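# Close the mailer box and send it to the conveyor end

## Task

At the closing stop sits a loose mailer box (not clamped) holding a carton, front wall toward the arms, lid hinged at the back and standing open, both side flaps of the lid already folded in. Shut it: each side flap must go inside its side wall, the lid must lie flat on the walls, and the front flap must be pushed inside the front wall far enough that its tabs latch. The carton has to finish lying flat on the box floor, and no second carton or other bench item may end up inside, on top of, or leaning on the box. After that, deliver the box to the far end of the conveyor so it rests against the red end stop. Layout: going toward +y of the scene frame the arms are arm2, arm1, arm4, arm3; the conveyor runs that way past the red filling stop (between arm2 and arm1), then the red closing stop (between arm4 and arm3), to its end. A post-mounted sensor across the belt watches over the top of a box at the closing stop; its yellow lamp turns off only when the box there has its lid fully down and nothing else blocks the beam. The green button near arm1 forwards a box from the filling stop to the closing stop, and if held also advances a box lying between the stops. The green button near arm3 forwards a box that sits squarely against the closing stop to the end of the conveyor.

## Robot and tools

Setup. Four Kinova Gen3 arms (arm1 to arm4), each with a five-finger right hand. Every pose is in one scene frame, metres, +z up, origin on the floor. Arm feet (base_link, each facing its own +x): arm1 (0.042, 0.373, 0.997), arm2 (-0.052, -0.290, 1.021), arm3 (-0.068, 1.899, 0.929), arm4 (0.006, 1.248, 0.953), all nearly unrotated. Reach is roughly 1.06 m from the joint1 axis.

Tool move. Each arm has its own optional object keyed arm1, arm2, arm3, arm4; omit an arm to leave it alone (it may still push toward an earlier target). Inside an arm's object:
- joints: a dict by name of absolute goals, not offsets. joint1_rad to joint7_rad in radians (joint1, 3, 5, 7 within -6.283 to 6.283; joint2 -2.249 to 2.249; joint4 -2.579 to 2.579; joint6 -2.099 to 2.099). Hand keys hand_little, hand_ring, hand_middle, hand_index, hand_thumb_bend each run -1 (curled/bent) to +1 (straight); hand_thumb_turn -1 (thumb in front of palm) to +1 (beside palm). hand_force_limit -1 to 1 maps to about 0 to 10 N at the fingertip (15 N for thumb motors); hand_speed -0.96 to 1, full speed from +0.48 upward. These two are settings and move nothing.
- target: one list of seven numbers [x, y, z, qw, qx, qy, qz], an absolute pose of the hand point in the scene frame, same format as the printed hand line. The hand goes in a straight line to it from its hand_target. If target is given, joints may only hold hand keys.
- speed: top hand speed, 0.002 to 0.5 m/s (default 0.25); turning is capped at twice this in rad/s.
- min_time_s: 0.1 to 8 s, the shortest duration for that arm's joint motions.
cameras: list of names from arm1_cam_wrist to arm4_cam_wrist, cam_behind2, cam_end, cam_over2, cam_side2, cam_station2, cam_stop2, or ["all"]; a wrong name voids the call. A move with no arm parts reports everything in full.

Joint signs: joint1 positive turns clockwise seen from above; joint2 positive tips the arm forward (0 is upright); joint4 and joint6 bend like joint2 when the preceding roll joint is 0; joint7 positive rolls counter-clockwise seen from behind the hand. With joints 1, 3, 5 at 0, joint7 at 1.57 and fingers pointing down, the palm faces right and the thumb is on the foot side.

Hand frame: the hand point lies 0.045 m in front of the palm; its +z runs along straight fingers, +y out of the palm, +x across the palm away from the thumb. Straight fingers extend 0.06 to 0.07 m past the point. A wrist bracket on the little-finger side juts out up to 0.10 m and can snag things. The wrist camera sits on that side too.

Other tools. wait {seconds: 0 to 10, cameras}: lets the scene run with no new command. zoom_image {camera, region [x0, y0, x1, y1]} in pixels from the top-left, at most 504 by 504, only for a camera in the latest images. show_instructions: shows the reference pages. finished_scene {scene: 1}: ends the scene for good.

Reading results. "move" lists which arms got a motion; "as last shown" marks arms given nothing, whose status reads "not commanded". hand is the measured pose (may be off at long reach), hand_target the pose the drive is aiming at. A hand counts as done within 1 cm and 2 degrees; joints within 0.01 rad, hand keys 0.02. off_target means resting short of the goal. time_out is a stop: the joint then holds where it rested. "joint command not followed" or "pose unreachable" means a safety check blocked the arm; not_followed means a hand target was dropped. hand_stopped_by gives six words for little, ring, middle, index, thumb_bend, thumb_turn: moving, target, force, stalled or fault. The *_load_n values are fingertip forces in N, positive when pushed open; a lost grip shows as a drop toward 0. Joint velocities are rad/s; "within noise" means at rest. Joint torques and flange force reveal contacts. MOTOR HOT and OVER-TEMPERATURE FAULT warn of overheating; re-send targets marked limit_stop_at_motor_heat. A torque fault halts that arm for 10 s.

Gripping. A finger motor only starts when its target changes by at least 0.002, then runs until reaching it or until its load hits hand_force_limit, then locks. For a soft grip use hand_speed -0.94 or lower. To grip harder, raise the limit and send a more-closed target; to release, send a more-open one.

Cautions. Paths ignore obstacles and other arms, may overshoot speed near a straight arm, and all paths in a call finish together. Avoid hard presses between robots or closing fingers on another arm's hand; the arms keep pushing after contact until moved away. Never knock, drop or fling anything, never let an item leave the work area or fall, and do not ram fixed parts. The box is loose, so push flaps and lid gently, and stray nudges can move loose objects.

Each tool is called after "Request:" in YAML: its name, and indented under it one key for each argument.

Reference images:

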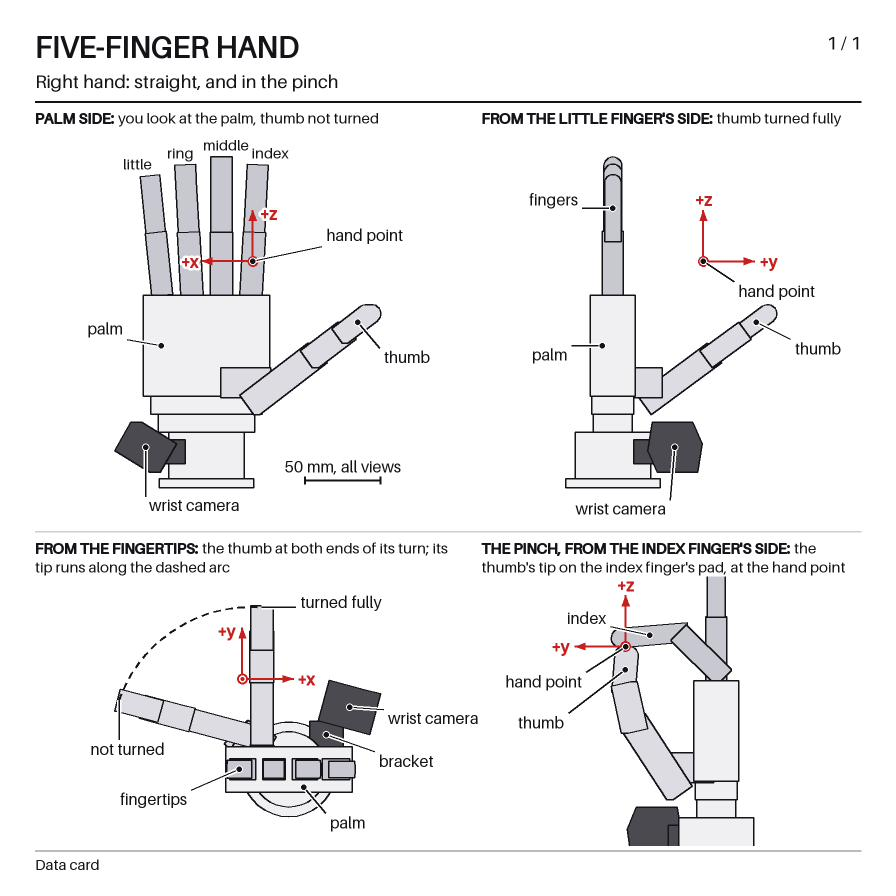

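## Session

Request:
move:
  cameras: ["all"]

Scene clock: 0.00 s.
Joint torques (N m): no reading
Flange force (N): no reading
Joint velocities: within noise
arm1.joint_positions: joint1_rad=+0.188 joint2_rad=-0.497 joint3_rad=-0.064 joint4_rad=+1.452 joint5_rad=-0.081 joint6_rad=+1.952 joint7_rad=-2.148 hand_little=+1.000 hand_ring=+1.000 hand_middle=+1.000 hand_index=+1.000 hand_thumb_turn=+1.000 hand_thumb_bend=+1.000 hand_force_limit=+0.000 hand_speed=-0.800
arm1.joint_status: not commanded
arm1.hand_stopped_by: target,target,target,target,target,target
arm1.little_load_n: 0.0
arm1.ring_load_n: -0.5
arm1.middle_load_n: 0.0
arm1.index_load_n: 0.0
arm1.thumb_bend_load_n: 0.0
arm1.thumb_turn_load_n: 0.0
arm1.hand: x=+0.2339 y=+0.3901 z=+1.5338 quat_wxyz=(-0.103, -0.305, -0.945, -0.055) (m; scene frame)
arm1.hand_target: x=+0.2339 y=+0.3901 z=+1.5338 quat_wxyz=(-0.103, -0.305, -0.945, -0.055) (m; scene frame)
arm1.hand_status: not commanded
arm2.joint_positions: joint1_rad=+0.239 joint2_rad=-0.396 joint3_rad=-0.058 joint4_rad=+1.564 joint5_rad=-0.065 joint6_rad=+1.956 joint7_rad=-1.827 hand_little=+1.000 hand_ring=+1.000 hand_middle=+1.000 hand_index=+1.000 hand_thumb_turn=+1.000 hand_thumb_bend=+1.000 hand_force_limit=+0.000 hand_speed=-0.800
arm2.joint_status: not commanded
arm2.hand_stopped_by: target,target,target,target,target,target
arm2.little_load_n: 0.0
arm2.ring_load_n: 0.0
arm2.middle_load_n: 0.0
arm2.index_load_n: 0.0
arm2.thumb_bend_load_n: 0.0
arm2.thumb_turn_load_n: 0.0
arm2.hand: x=+0.1278 y=-0.2881 z=+1.4988 quat_wxyz=(-0.012, -0.254, -0.967, -0.017) (m; scene frame)
arm2.hand_target: x=+0.1278 y=-0.2881 z=+1.4988 quat_wxyz=(-0.012, -0.254, -0.967, -0.017) (m; scene frame)
arm2.hand_status: not commanded
arm3.joint_positions: joint1_rad=+0.658 joint2_rad=-0.332 joint3_rad=-0.114 joint4_rad=+1.565 joint5_rad=-0.048 joint6_rad=+1.941 joint7_rad=-1.929 hand_little=+1.000 hand_ring=+1.000 hand_middle=+1.000 hand_index=+1.000 hand_thumb_turn=+1.000 hand_thumb_bend=+1.000 hand_force_limit=+0.000 hand_speed=-0.800
arm3.joint_status: not commanded
arm3.hand_stopped_by: target,target,target,target,target,target
arm3.little_load_n: 0.0
arm3.ring_load_n: 0.0
arm3.middle_load_n: 0.0
arm3.index_load_n: 0.0
arm3.thumb_bend_load_n: 0.0
arm3.thumb_turn_load_n: 0.0
arm3.hand: x=+0.1125 y=+1.8069 z=+1.3917 quat_wxyz=(+0.018, -0.493, -0.870, -0.006) (m; scene frame)
arm3.hand_target: x=+0.1125 y=+1.8069 z=+1.3917 quat_wxyz=(+0.018, -0.493, -0.870, -0.006) (m; scene frame)
arm3.hand_status: not commanded
arm4.joint_positions: joint1_rad=+0.285 joint2_rad=-0.335 joint3_rad=-0.053 joint4_rad=+1.484 joint5_rad=+0.000 joint6_rad=+1.985 joint7_rad=-1.890 hand_little=+1.000 hand_ring=+1.000 hand_middle=+1.000 hand_index=+1.000 hand_thumb_turn=+1.000 hand_thumb_bend=+1.000 hand_force_limit=+0.000 hand_speed=-0.800
arm4.joint_status: not commanded
arm4.hand_stopped_by: target,target,target,target,target,target
arm4.little_load_n: 0.0
arm4.ring_load_n: -0.5
arm4.middle_load_n: 0.0
arm4.index_load_n: -0.5
arm4.thumb_bend_load_n: 0.0
arm4.thumb_turn_load_n: 0.0
arm4.hand: x=+0.2033 y=+1.2533 z=+1.4424 quat_wxyz=(-0.007, -0.207, -0.978, +0.006) (m; scene frame)
arm4.hand_target: x=+0.2033 y=+1.2533 z=+1.4424 quat_wxyz=(-0.007, -0.207, -0.978, +0.006) (m; scene frame)
arm4.hand_status: not commanded
pictures: arm1_cam_wrist, arm2_cam_wrist, arm3_cam_wrist, arm4_cam_wrist, cam_behind2, cam_end, cam_over2, cam_side2, cam_station2, cam_stop2
Images, in order (width x height): arm1_cam_wrist 672x504, arm2_cam_wrist 672x504, arm3_cam_wrist 672x504, arm4_cam_wrist 672x504, cam_behind2 672x504, cam_end 672x504, cam_over2 672x504, cam_side2 672x504, cam_station2 672x504, cam_stop2 672x504.

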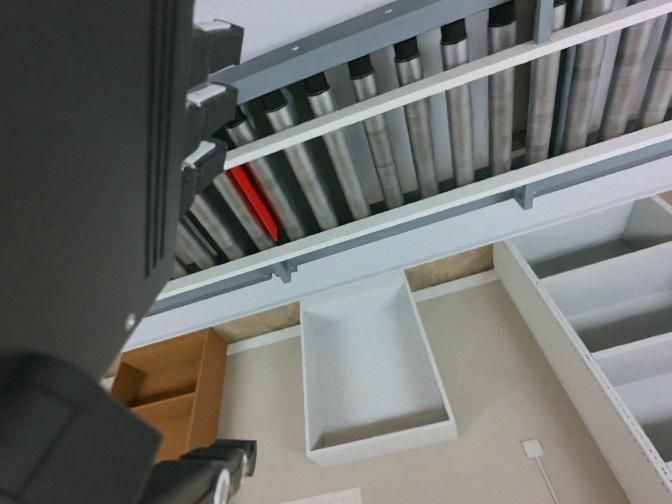

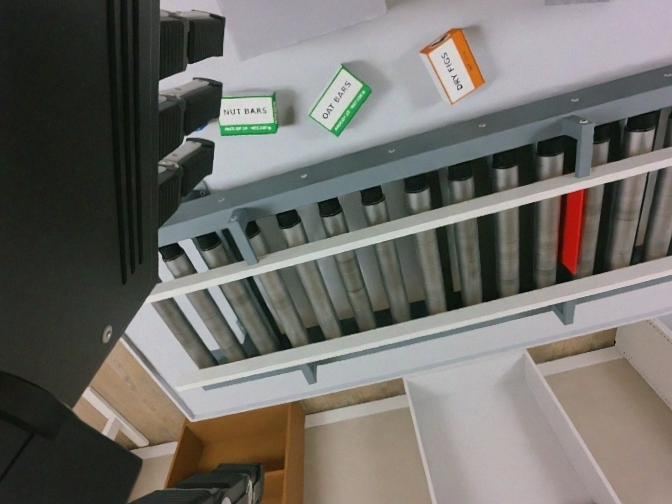

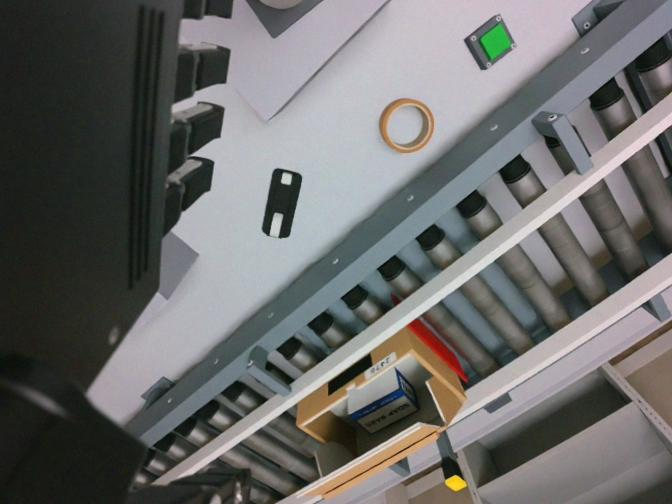

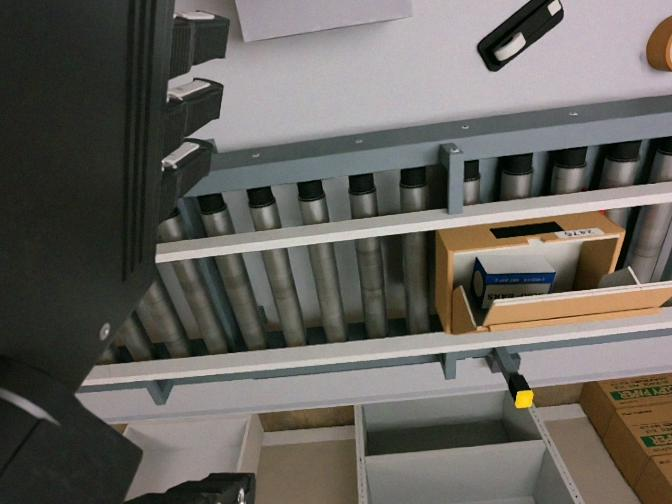

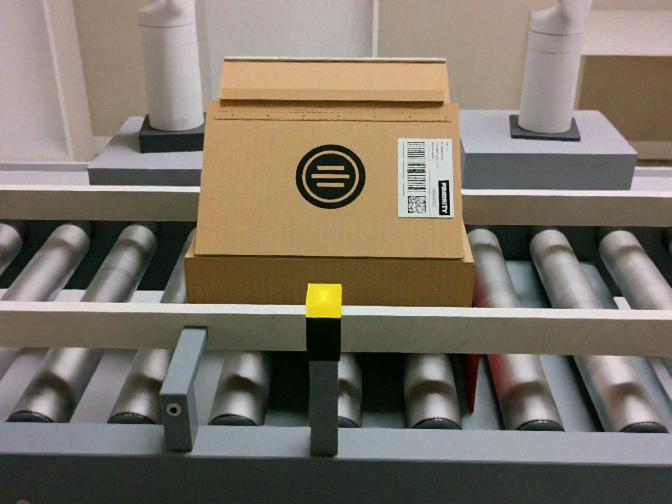

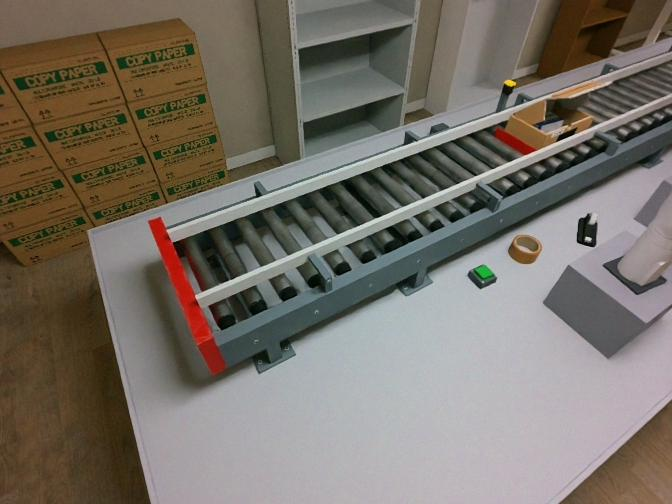

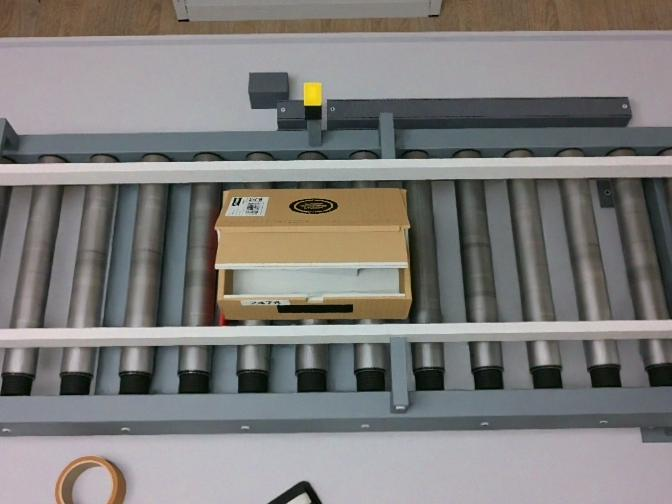

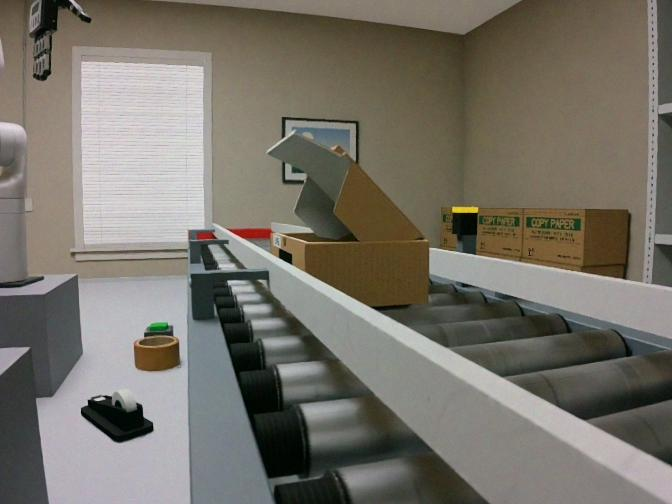

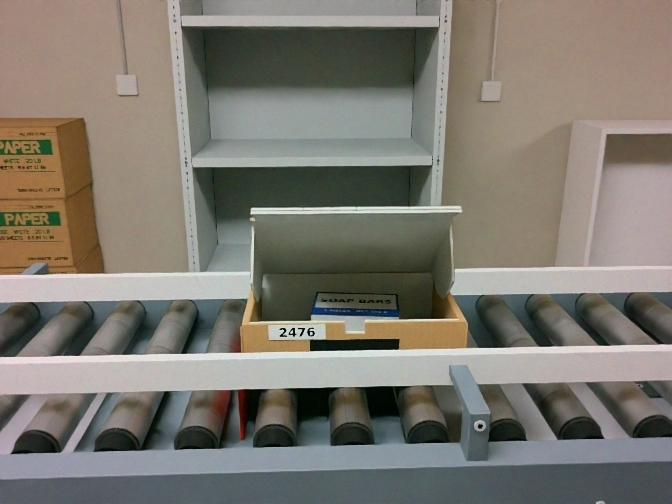

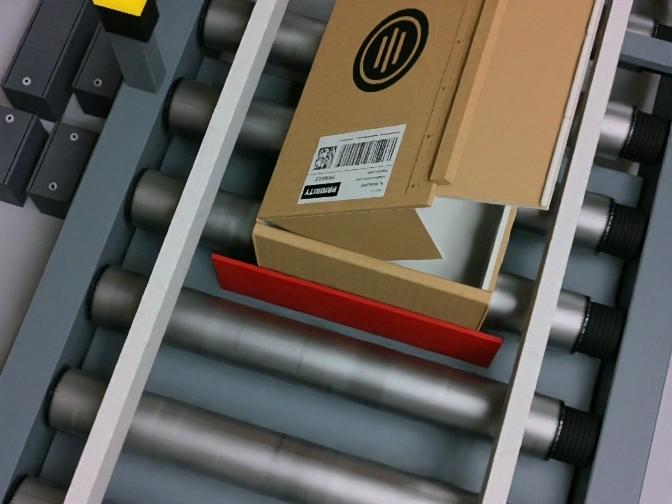

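Request:
zoom_image:
  camera: "cam_over2"
  region: [180, 60, 460, 340]

Request:
zoom_image:
  camera: "cam_side2"
  region: [180, 100, 480, 340]

Request:
zoom_image:
  camera: "cam_station2"
  region: [220, 180, 500, 460]

Request:
zoom_image:
  camera: "cam_stop2"
  region: [180, 0, 672, 400]

Scaled by 1.800 from the camera's image (finer frame: 960x720).

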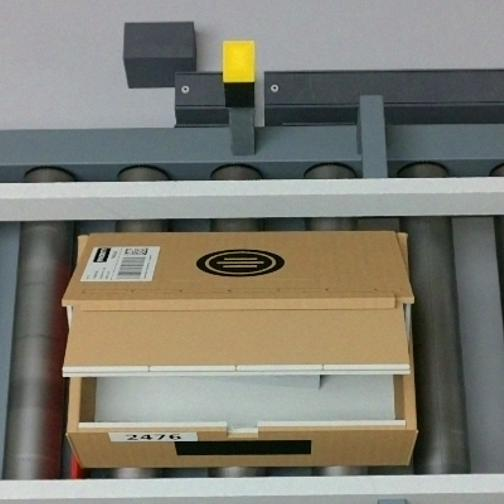

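Scaled by 1.680 from the camera's image (finer frame: 960x720).

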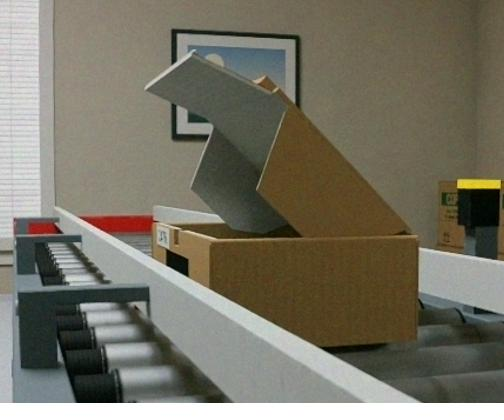

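Scaled by 1.800 from the camera's image (finer frame: 960x720).

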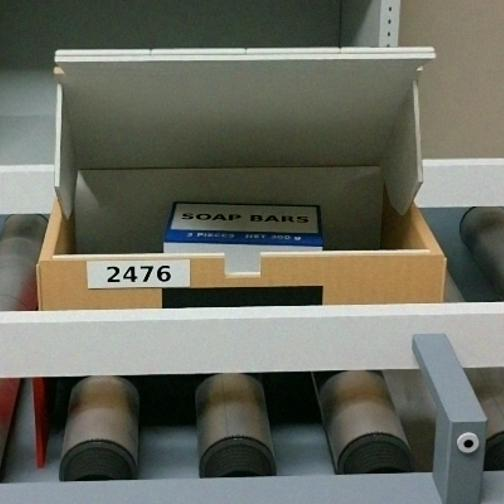

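Scaled by 1.024 from the camera's image (finer frame: 960x720).

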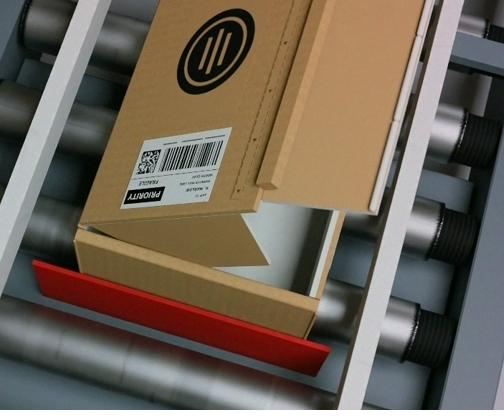

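Request:
zoom_image:
  camera: "arm3_cam_wrist"
  region: [260, 280, 500, 504]

Request:
zoom_image:
  camera: "arm4_cam_wrist"
  region: [400, 130, 672, 400]

Request:
zoom_image:
  camera: "cam_end"
  region: [380, 40, 672, 300]

Scaled by 2.100 from the camera's image (finer frame: 960x720).

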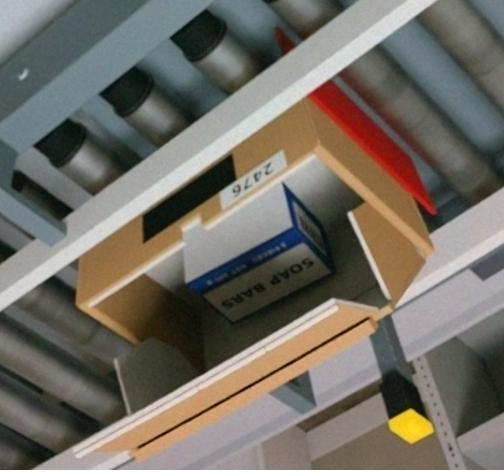

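Scaled by 1.853 from the camera's image (finer frame: 960x720).

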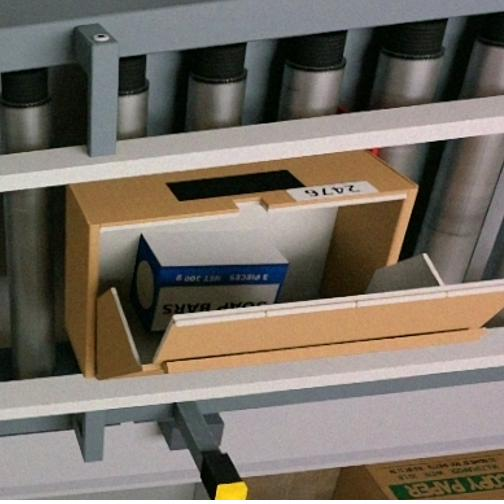

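Scaled by 1.726 from the camera's image (finer frame: 960x720).

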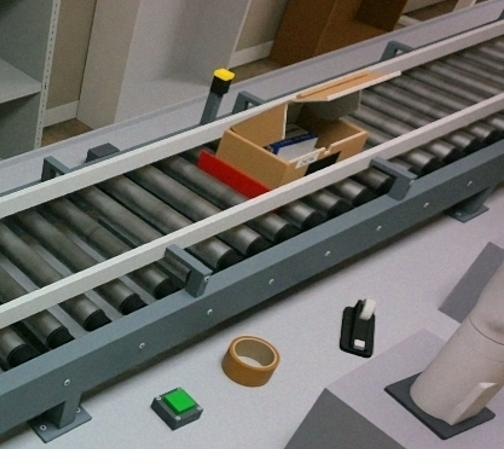

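Request:
move:
  arm4: {"target": [0.40, 1.50, 1.40, 0, 0, 1, 0], "speed": 0.25}
  cameras: ["arm4_cam_wrist", "cam_over2", "cam_station2", "cam_side2"]

Scene clock: 90.30 s.
Joint torques (N m): arm1=[0.73 1.79 1.67 -6.97 -0.19 -0.77 -0.09] | arm2=[-0.87 -1.15 -0.52 -6.92 -0.23 -0.12 0.25] | arm3=[0.07 -3.17 -0.18 -6.92 -0.35 0 -0.04] | arm4=[-0.69 -13.28 -0.75 -7.54 -0.19 0.12 -0.1]
Flange force (N): arm1=[2.1 4.2 -1.3] | arm2=[-3.1 -0.4 -3.5] | arm3=[-4.8 -0.1 -4.7] | arm4=[-2.1 -0.6 -0.3]
move: arm4 done
Joint velocities: within noise
arm1, arm2, arm3: as last shown
arm1.ring_load_n: 0.0
arm2.thumb_turn_load_n: -0.5
arm3.thumb_turn_load_n: 0.5
arm4.joint_positions: joint1_rad=-0.074 joint2_rad=+0.295 joint3_rad=-0.520 joint4_rad=+1.050 joint5_rad=+0.149 joint6_rad=+1.838 joint7_rad=-2.246 hand_little=+1.000 hand_ring=+1.000 hand_middle=+1.000 hand_index=+1.000 hand_thumb_turn=+1.000 hand_thumb_bend=+1.000 hand_force_limit=+0.000 hand_speed=-0.800
arm4.joint_status: not commanded
arm4.hand_stopped_by: target,target,target,target,target,target
arm4.little_load_n: 0.0
arm4.ring_load_n: 0.0
arm4.middle_load_n: 0.0
arm4.index_load_n: 0.0
arm4.thumb_bend_load_n: 0.0
arm4.thumb_turn_load_n: 0.0
arm4.hand: x=+0.4000 y=+1.5000 z=+1.4000 quat_wxyz=(+0.000, +0.000, -1.000, +0.000)
arm4.hand_target: x=+0.4000 y=+1.5000 z=+1.4000 quat_wxyz=(+0.000, +0.000, -1.000, +0.000)
arm4.hand_status: done (0.000 m and 0.0 deg from the pose sent, 0.318 m and 23.9 deg at the start)
pictures: arm4_cam_wrist, cam_over2, cam_side2, cam_station2
Images, in order (width x height): arm4_cam_wrist 672x504, cam_over2 672x504, cam_side2 672x504, cam_station2 672x504.

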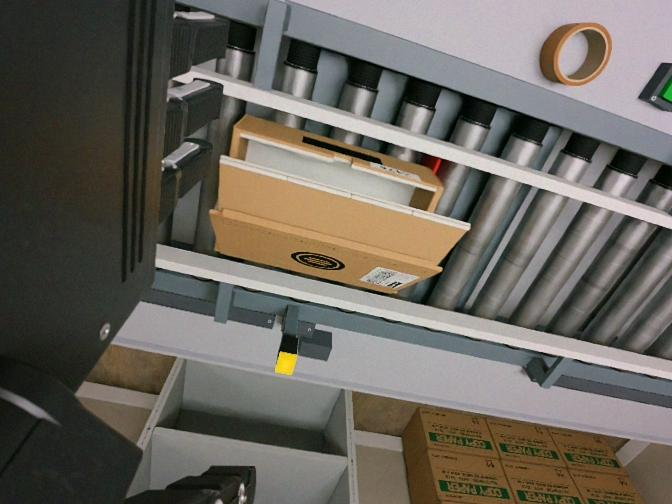

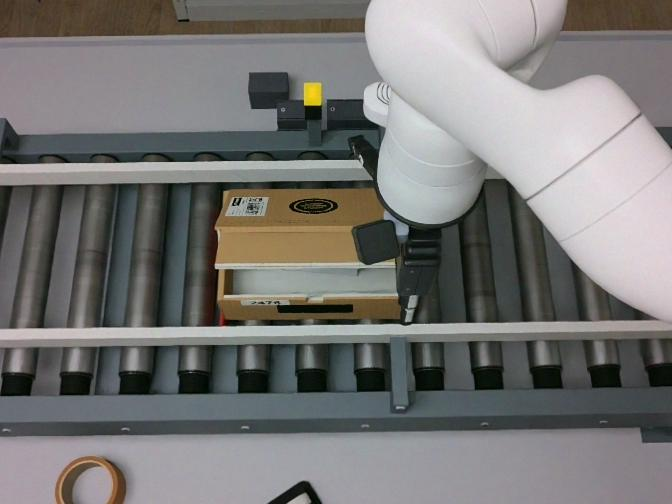

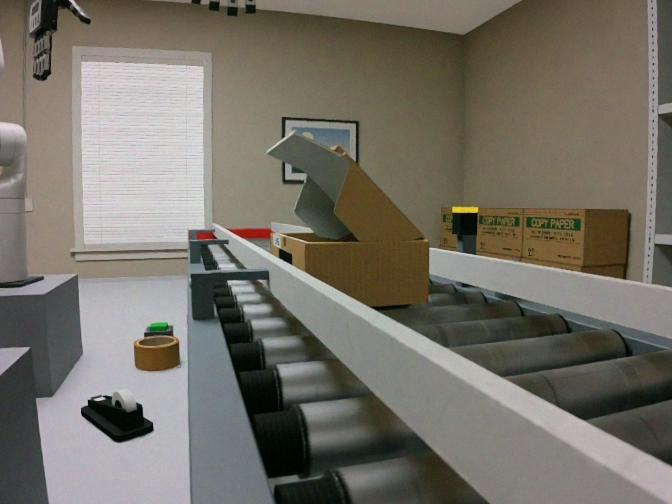

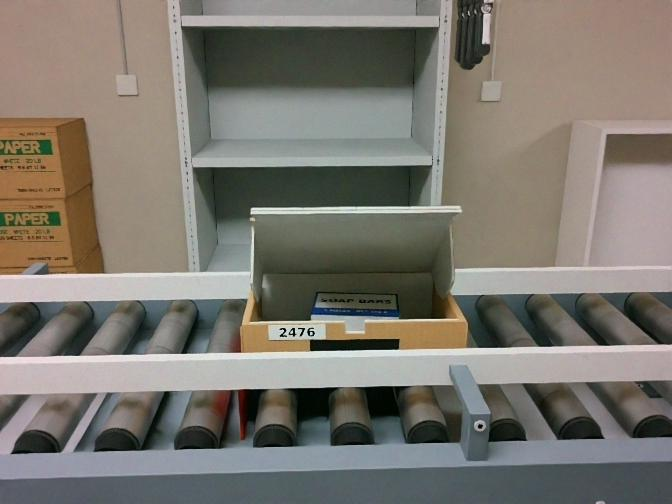

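Request:
move:
  arm4: {"target": [0.20, 1.50, 1.28, 0, 0, 1, 0], "speed": 0.25}
  cameras: ["arm4_cam_wrist", "cam_over2"]

Request:
zoom_image:
  camera: "arm4_cam_wrist"
  region: [180, 80, 560, 400]

Scene clock: 204.80 s.
Joint torques (N m): arm1=[0.71 1.83 1.63 -6.94 -0.2 -0.77 -0.07] | arm2=[-0.85 -1.17 -0.54 -6.94 -0.24 -0.07 0.29] | arm3=[0.05 -3.18 -0.24 -6.95 -0.35 -0.05 -0.06] | arm4=[-0.67 -4.97 0.73 -7.53 -0.18 0.07 -0.11]
Flange force (N): arm1=[2.1 4.1 -1.4] | arm2=[-3.2 -0.3 -3.2] | arm3=[-4.8 -0.4 -4.6] | arm4=[-2.9 1.9 -0.6]
move: arm4 done
Joint velocities: within noise
arm1, arm2, arm3: as last shown
arm2.thumb_turn_load_n: 0.0
arm3.middle_load_n: -0.5
arm3.thumb_turn_load_n: 0.0
arm4.joint_positions: joint1_rad=-0.088 joint2_rad=-0.137 joint3_rad=-0.614 joint4_rad=+1.859 joint5_rad=-0.082 joint6_rad=+1.402 joint7_rad=-2.393 hand_little=+1.000 hand_ring=+1.000 hand_middle=+1.000 hand_index=+1.000 hand_thumb_turn=+1.000 hand_thumb_bend=+1.000 hand_force_limit=+0.000 hand_speed=-0.800
arm4.joint_status: not commanded
arm4.hand_stopped_by: target,target,target,target,target,target
arm4.little_load_n: 0.0
arm4.ring_load_n: 0.0
arm4.middle_load_n: 0.0
arm4.index_load_n: 0.0
arm4.thumb_bend_load_n: 0.0
arm4.thumb_turn_load_n: 0.0
arm4.hand: x=+0.2000 y=+1.5000 z=+1.2800 quat_wxyz=(+0.000, +0.000, -1.000, +0.000)
arm4.hand_target: x=+0.2000 y=+1.5000 z=+1.2800 quat_wxyz=(+0.000, +0.000, -1.000, +0.000)
arm4.hand_status: done (0.000 m and 0.0 deg from the pose sent, 0.233 m and 0.0 deg at the start)
Images, in order (width x height): arm4_cam_wrist 672x504, cam_over2 672x504.

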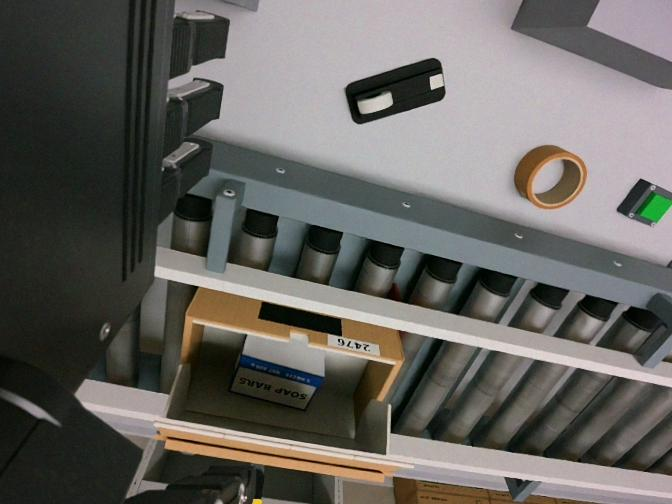

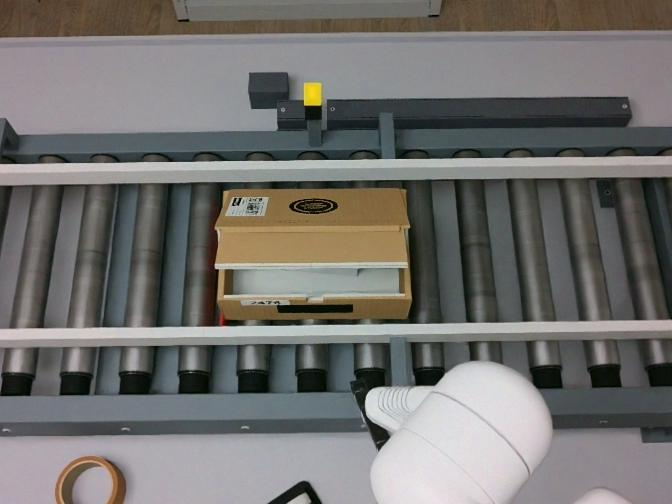

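Scaled by 1.326 from the camera's image (finer frame: 960x720).

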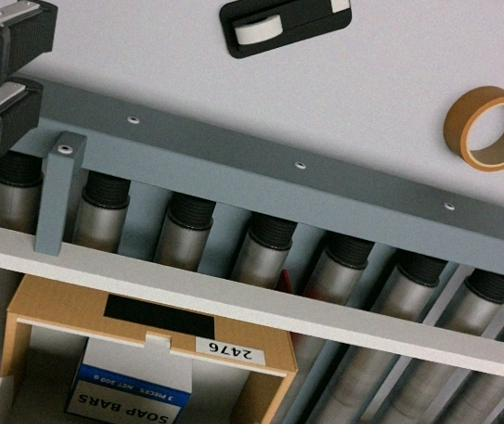

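Request:
zoom_image:
  camera: "arm4_cam_wrist"
  region: [150, 270, 430, 490]

Scaled by 1.800 from the camera's image (finer frame: 960x720).

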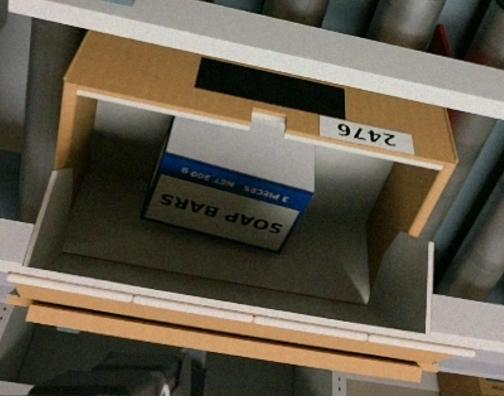

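Request:
move:
  arm3: {"target": [0.58, 1.58, 1.36, 0, 0.7071, 0.7071, 0], "speed": 0.25, "joints": {"hand_little": -1, "hand_ring": -1, "hand_middle": -1, "hand_index": -1, "hand_thumb_turn": -1, "hand_speed": -0.3}}
  arm4: {"target": [0.36, 1.46, 1.30, 0, 0.7071, -0.7071, 0], "speed": 0.25, "joints": {"hand_thumb_turn": -1, "hand_speed": -0.3}}
  cameras: ["arm3_cam_wrist", "arm4_cam_wrist", "cam_over2", "cam_station2", "cam_side2", "cam_behind2"]

Scene clock: 289.53 s.
Joint torques (N m): arm1=[0.75 1.8 1.65 -7.01 -0.2 -0.8 -0.06] | arm2=[-0.82 -1.15 -0.55 -6.92 -0.23 -0.13 0.25] | arm3=[0.03 -24.01 0.12 -6.29 -0.57 -0.61 -0.03] | arm4=[-0.72 -14.88 -1.19 -7.64 -0.29 0.14 -0.08]
Flange force (N): arm1=[2.2 4.1 -1.2] | arm2=[-3.1 -0.5 -3.5] | arm3=no reading | arm4=[0.6 -2.3 -0.1]
move: arm3 off_target; arm4 done
Joint velocities: arm1=[within noise] | arm2=[within noise] | arm3=[0 0 0.008 -0.001 -0.007 -0.002 0.002] | arm4=[within noise]
arm1, arm2: as last shown
arm3.joint_positions: joint1_rad=+0.281 joint2_rad=+0.899 joint3_rad=-0.214 joint4_rad=+0.035 joint5_rad=+0.220 joint6_rad=+1.987 joint7_rad=-2.726 hand_little=-1.000 hand_ring=-1.000 hand_middle=-1.000 hand_index=-1.000 hand_thumb_turn=-1.000 hand_thumb_bend=+1.000 hand_force_limit=+0.000 hand_speed=-0.300
arm3.joint_status: all done
arm3.hand_stopped_by: target,target,target,target,target,target
arm3.little_load_n: 0.5
arm3.ring_load_n: 0.0
arm3.middle_load_n: 0.0
arm3.index_load_n: 0.0
arm3.thumb_bend_load_n: -0.5
arm3.thumb_turn_load_n: 0.0
arm3.hand: x=+0.5793 y=+1.5804 z=+1.3594 quat_wxyz=(-0.103, -0.703, -0.703, -0.035)
arm3.hand_target: x=+0.5793 y=+1.5803 z=+1.3594 quat_wxyz=(-0.103, -0.703, -0.703, -0.035)
arm3.hand_status: off_target (0.001 m and 12.5 deg from the pose sent, 0.521 m and 31.0 deg at the start; a joint's target at an end of its range on 26 of 115 steps)
arm4.joint_positions: joint1_rad=+0.016 joint2_rad=+0.383 joint3_rad=-0.540 joint4_rad=+1.260 joint5_rad=+0.192 joint6_rad=+1.557 joint7_rad=-0.634 hand_little=+1.000 hand_ring=+1.000 hand_middle=+1.000 hand_index=+1.000 hand_thumb_turn=-1.000 hand_thumb_bend=+1.000 hand_force_limit=+0.000 hand_speed=-0.300
arm4.joint_status: all done
arm4.hand_stopped_by: target,target,target,target,target,target
arm4.little_load_n: 0.0
arm4.ring_load_n: 0.0
arm4.middle_load_n: 0.0
arm4.index_load_n: 0.0
arm4.thumb_bend_load_n: 0.0
arm4.thumb_turn_load_n: 0.0
arm4.hand: x=+0.3600 y=+1.4600 z=+1.3000 quat_wxyz=(+0.000, +0.707, -0.707, +0.000)
arm4.hand_target: x=+0.3600 y=+1.4600 z=+1.3000 quat_wxyz=(+0.000, +0.707, -0.707, +0.000)
arm4.hand_status: done (0.000 m and 0.0 deg from the pose sent, 0.166 m and 90.0 deg at the start)
pictures: arm3_cam_wrist, arm4_cam_wrist, cam_behind2, cam_over2, cam_side2, cam_station2
Images, in order (width x height): arm3_cam_wrist 672x504, arm4_cam_wrist 672x504, cam_behind2 672x504, cam_over2 672x504, cam_side2 672x504, cam_station2 672x504.

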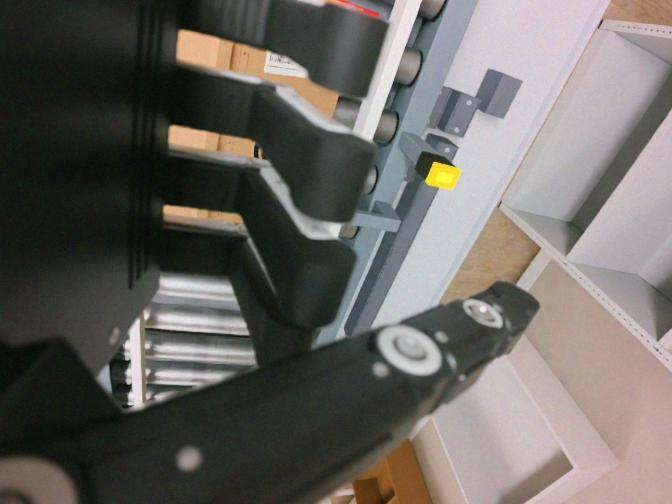

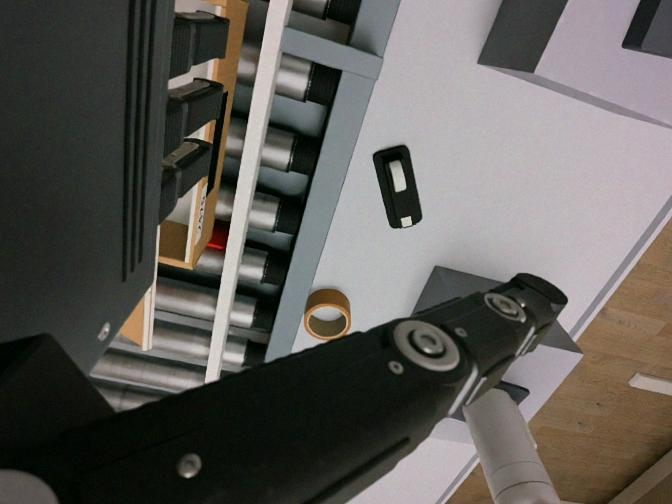

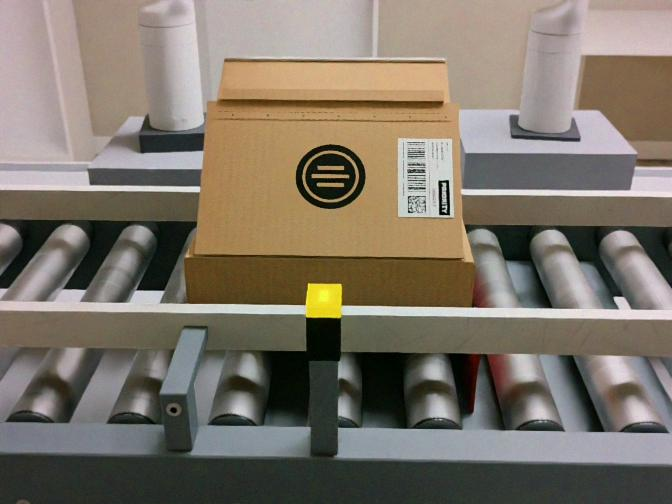

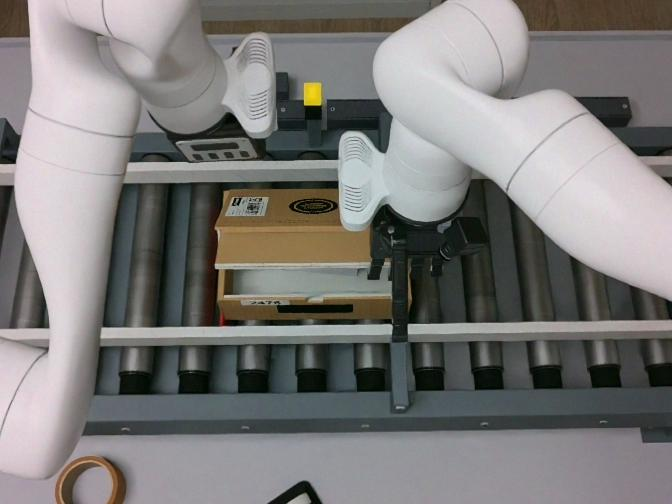

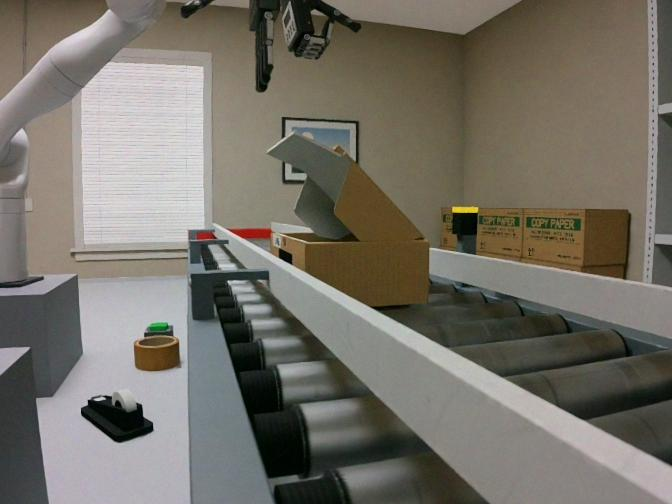

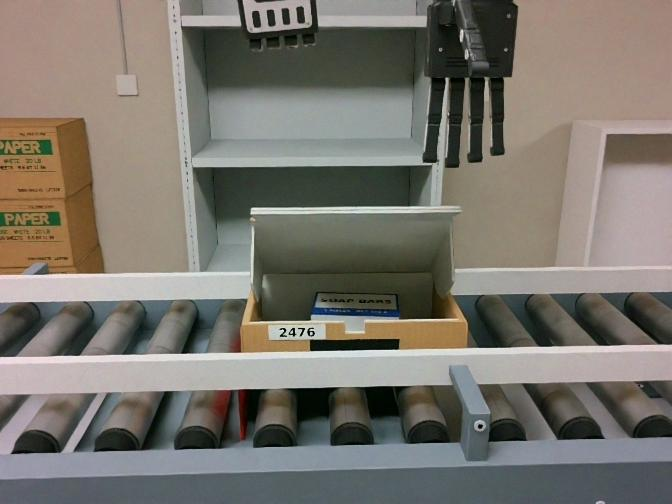

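Request:
move:
  arm3: {"target": [0.565, 1.61, 1.28, 0, 0.7071, 0.7071, 0], "speed": 0.15}
  arm4: {"target": [0.40, 1.50, 1.28, 0, 0.7071, -0.7071, 0], "speed": 0.15}
  cameras: ["cam_over2", "cam_station2", "cam_side2", "cam_behind2"]

Scene clock: 376.03 s.
Joint torques (N m): arm1=[0.81 1.79 1.72 -6.97 -0.23 -0.8 -0.12] | arm2=[-0.89 -1.16 -0.52 -6.92 -0.24 -0.09 0.24] | arm3=[0.12 -24.97 0.26 -6.22 -0.22 -0.12 -0.02] | arm4=[-0.72 -17.39 -1.56 -7.43 -0.25 0.12 -0.11]
Flange force (N): arm1=[2.1 4.1 -1.4] | arm2=[-3.2 -0.4 -3.4] | arm3=no reading | arm4=[0.3 -2.9 -0.5]
move: arm3 done; arm4 done
Joint velocities: arm1=[within noise] | arm2=[within noise] | arm3=[0 0.001 0.01 0 -0.011 0.001 -0.001] | arm4=[within noise]
arm1, arm2: as last shown
arm3.joint_positions: joint1_rad=+0.251 joint2_rad=+0.992 joint3_rad=-0.212 joint4_rad=+0.042 joint5_rad=+0.207 joint6_rad=+2.098 joint7_rad=-2.762 hand_little=-1.000 hand_ring=-1.000 hand_middle=-1.000 hand_index=-1.000 hand_thumb_turn=-1.000 hand_thumb_bend=+1.000 hand_force_limit=+0.000 hand_speed=-0.300
arm3.joint_status: not commanded
arm3.hand_stopped_by: target,target,target,target,target,target
arm3.little_load_n: 0.0
arm3.ring_load_n: 0.0
arm3.middle_load_n: 0.0
arm3.index_load_n: 0.0
arm3.thumb_bend_load_n: 0.0
arm3.thumb_turn_load_n: 0.0
arm3.hand: x=+0.5646 y=+1.6102 z=+1.2797 quat_wxyz=(-0.004, -0.707, -0.707, -0.001)
arm3.hand_target: x=+0.5646 y=+1.6102 z=+1.2797 quat_wxyz=(-0.004, -0.707, -0.707, -0.001)
arm3.hand_status: done (0.000 m and 0.5 deg from the pose sent, 0.086 m and 12.5 deg at the start; a joint's target at an end of its range on 18 of 39 steps)
arm4.joint_positions: joint1_rad=-0.080 joint2_rad=+0.520 joint3_rad=-0.526 joint4_rad=+1.114 joint5_rad=+0.251 joint6_rad=+1.575 joint7_rad=-0.686 hand_little=+1.000 hand_ring=+1.000 hand_middle=+1.000 hand_index=+1.000 hand_thumb_turn=-1.000 hand_thumb_bend=+1.000 hand_force_limit=+0.000 hand_speed=-0.300
arm4.joint_status: not commanded
arm4.hand_stopped_by: target,target,target,target,target,target
arm4.little_load_n: 0.0
arm4.ring_load_n: 0.0
arm4.middle_load_n: 0.0
arm4.index_load_n: 0.0
arm4.thumb_bend_load_n: 0.0
arm4.thumb_turn_load_n: 0.0
arm4.hand: x=+0.4000 y=+1.5000 z=+1.2800 quat_wxyz=(+0.000, +0.707, -0.707, +0.000)
arm4.hand_target: x=+0.4000 y=+1.5000 z=+1.2800 quat_wxyz=(+0.000, +0.707, -0.707, +0.000)
arm4.hand_status: done (0.000 m and 0.0 deg from the pose sent, 0.060 m and 0.0 deg at the start)
pictures: cam_behind2, cam_over2, cam_side2, cam_station2
Images, in order (width x height): cam_behind2 672x504, cam_over2 672x504, cam_side2 672x504, cam_station2 672x504.

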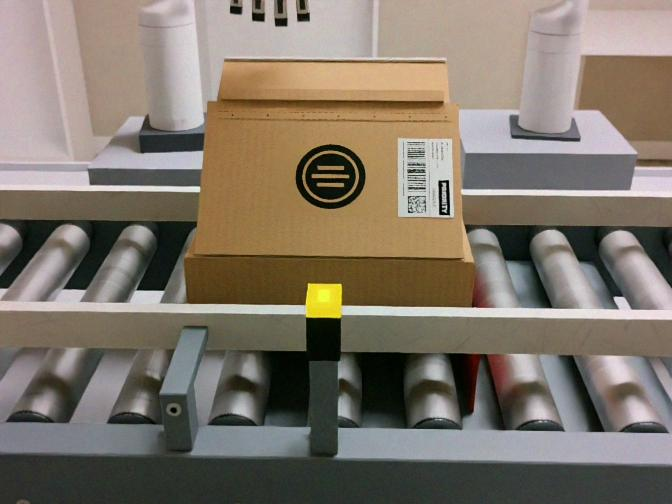

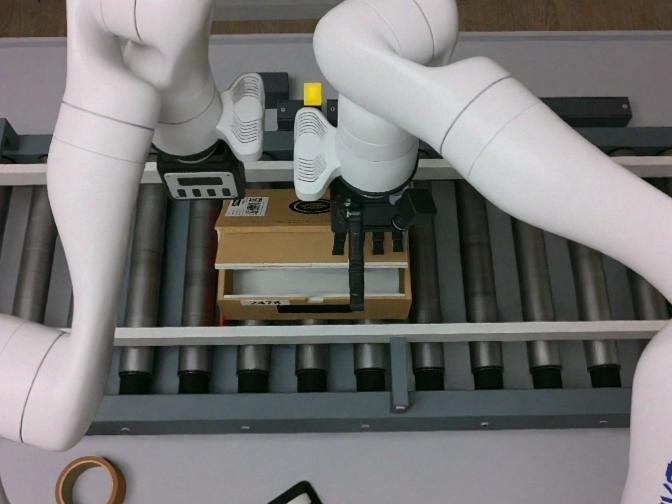

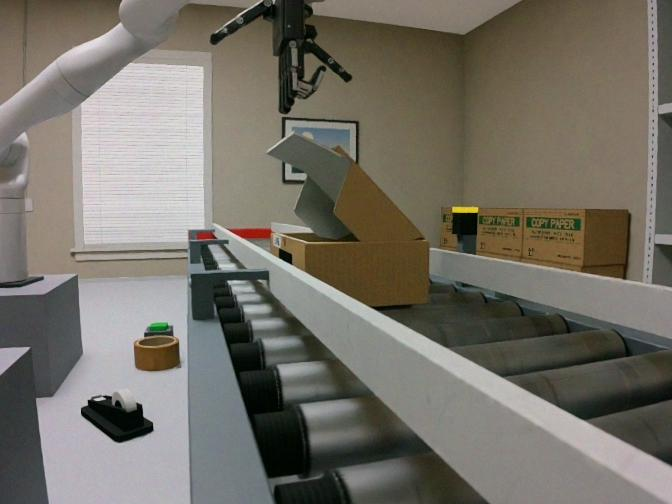

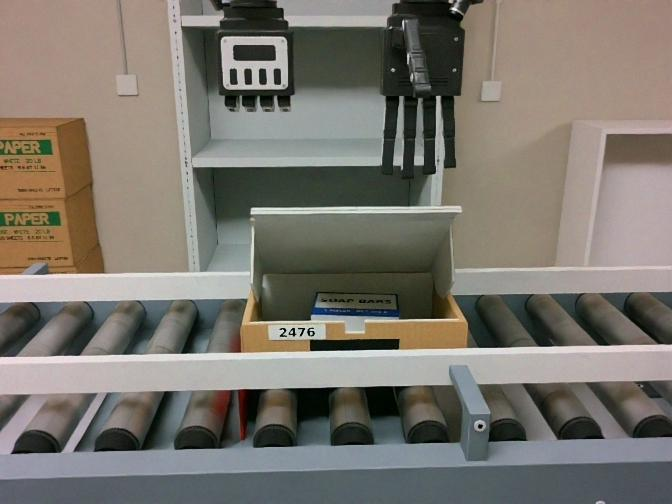

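Request:
move:
  arm4: {"target": [0.415, 1.50, 1.22, 0, 0.7071, -0.7071, 0], "speed": 0.06}
  cameras: ["cam_station2", "cam_side2"]

Request:
zoom_image:
  camera: "cam_side2"
  region: [200, 60, 480, 340]

Scene clock: 390.53 s.
Joint torques (N m): arm1=[0.74 1.8 1.68 -6.98 -0.18 -0.83 -0.09] | arm2=[-0.85 -1.16 -0.54 -6.94 -0.24 -0.15 0.23] | arm3=[0.03 -24.99 -0.06 -6.24 -0.32 -0.13 -0.04] | arm4=[-0.68 -17.93 -1.64 -7.41 -0.22 0.06 -0.12]
Flange force (N): arm1=[2.2 4.2 -1.5] | arm2=[-3.1 -0.5 -3.5] | arm3=no reading | arm4=[0.6 -2.1 -0.2]
move: arm4 done
Joint velocities: within noise
arm1, arm2: as last shown
arm1.thumb_bend_load_n: 0.5
arm3.joint_positions: joint1_rad=+0.251 joint2_rad=+0.992 joint3_rad=-0.211 joint4_rad=+0.042 joint5_rad=+0.206 joint6_rad=+2.098 joint7_rad=-2.762 hand_little=-1.000 hand_ring=-1.000 hand_middle=-1.000 hand_index=-1.000 hand_thumb_turn=-1.000 hand_thumb_bend=+1.000 hand_force_limit=+0.000 hand_speed=-0.300
arm3.joint_status: not commanded
arm3.hand_stopped_by: target,target,target,target,target,target
arm3.little_load_n: 0.0
arm3.ring_load_n: 0.0
arm3.middle_load_n: 0.0
arm3.index_load_n: 0.0
arm3.thumb_bend_load_n: 0.0
arm3.thumb_turn_load_n: 0.0
arm3.hand: x=+0.5646 y=+1.6102 z=+1.2797 quat_wxyz=(-0.004, -0.707, -0.707, -0.001)
arm3.hand_target: x=+0.5646 y=+1.6102 z=+1.2797 quat_wxyz=(-0.004, -0.707, -0.707, -0.001)
arm3.hand_status: not commanded
arm4.joint_positions: joint1_rad=-0.065 joint2_rad=+0.574 joint3_rad=-0.517 joint4_rad=+1.221 joint5_rad=+0.274 joint6_rad=+1.421 joint7_rad=-0.693 hand_little=+1.000 hand_ring=+1.000 hand_middle=+1.000 hand_index=+1.000 hand_thumb_turn=-1.000 hand_thumb_bend=+1.000 hand_force_limit=+0.000 hand_speed=-0.300
arm4.joint_status: not commanded
arm4.hand_stopped_by: target,target,target,target,target,target
arm4.little_load_n: -0.5
arm4.ring_load_n: 0.0
arm4.middle_load_n: -0.5
arm4.index_load_n: 0.0
arm4.thumb_bend_load_n: 0.0
arm4.thumb_turn_load_n: 0.0
arm4.hand: x=+0.4150 y=+1.5000 z=+1.2200 quat_wxyz=(+0.000, +0.707, -0.707, +0.000)
arm4.hand_target: x=+0.4150 y=+1.5000 z=+1.2200 quat_wxyz=(+0.000, +0.707, -0.707, +0.000)
arm4.hand_status: done (0.000 m and 0.0 deg from the pose sent, 0.062 m and 0.0 deg at the start)
pictures: cam_side2, cam_station2
Images, in order (width x height): cam_side2 672x504, cam_station2 672x504.

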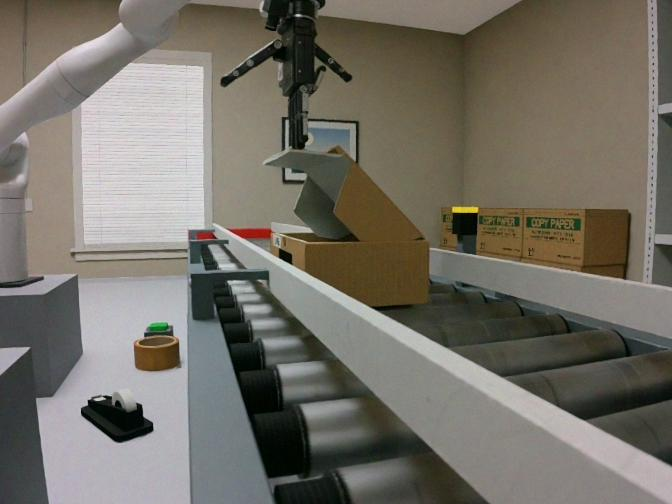

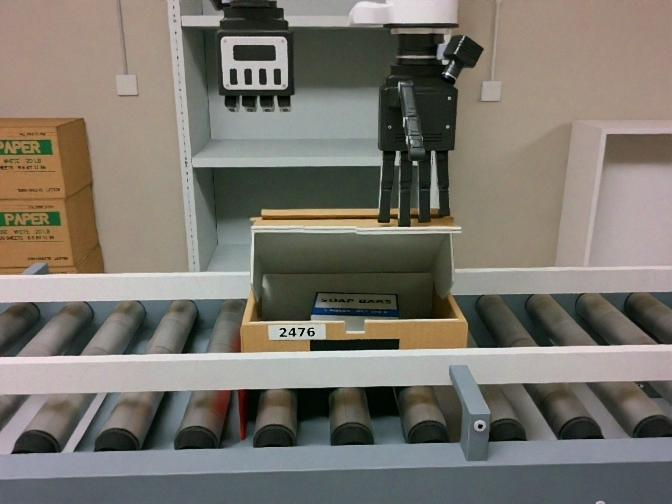

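Scaled by 1.800 from the camera's image (finer frame: 960x720).

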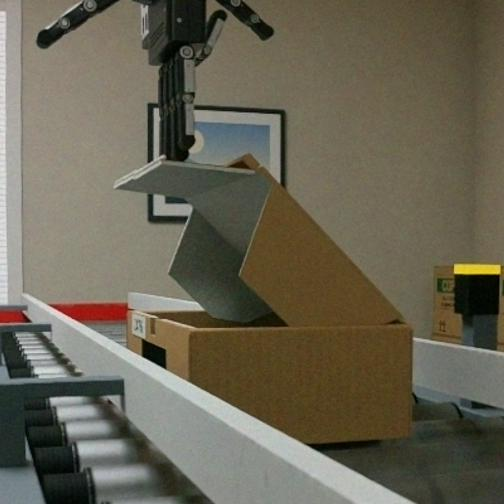

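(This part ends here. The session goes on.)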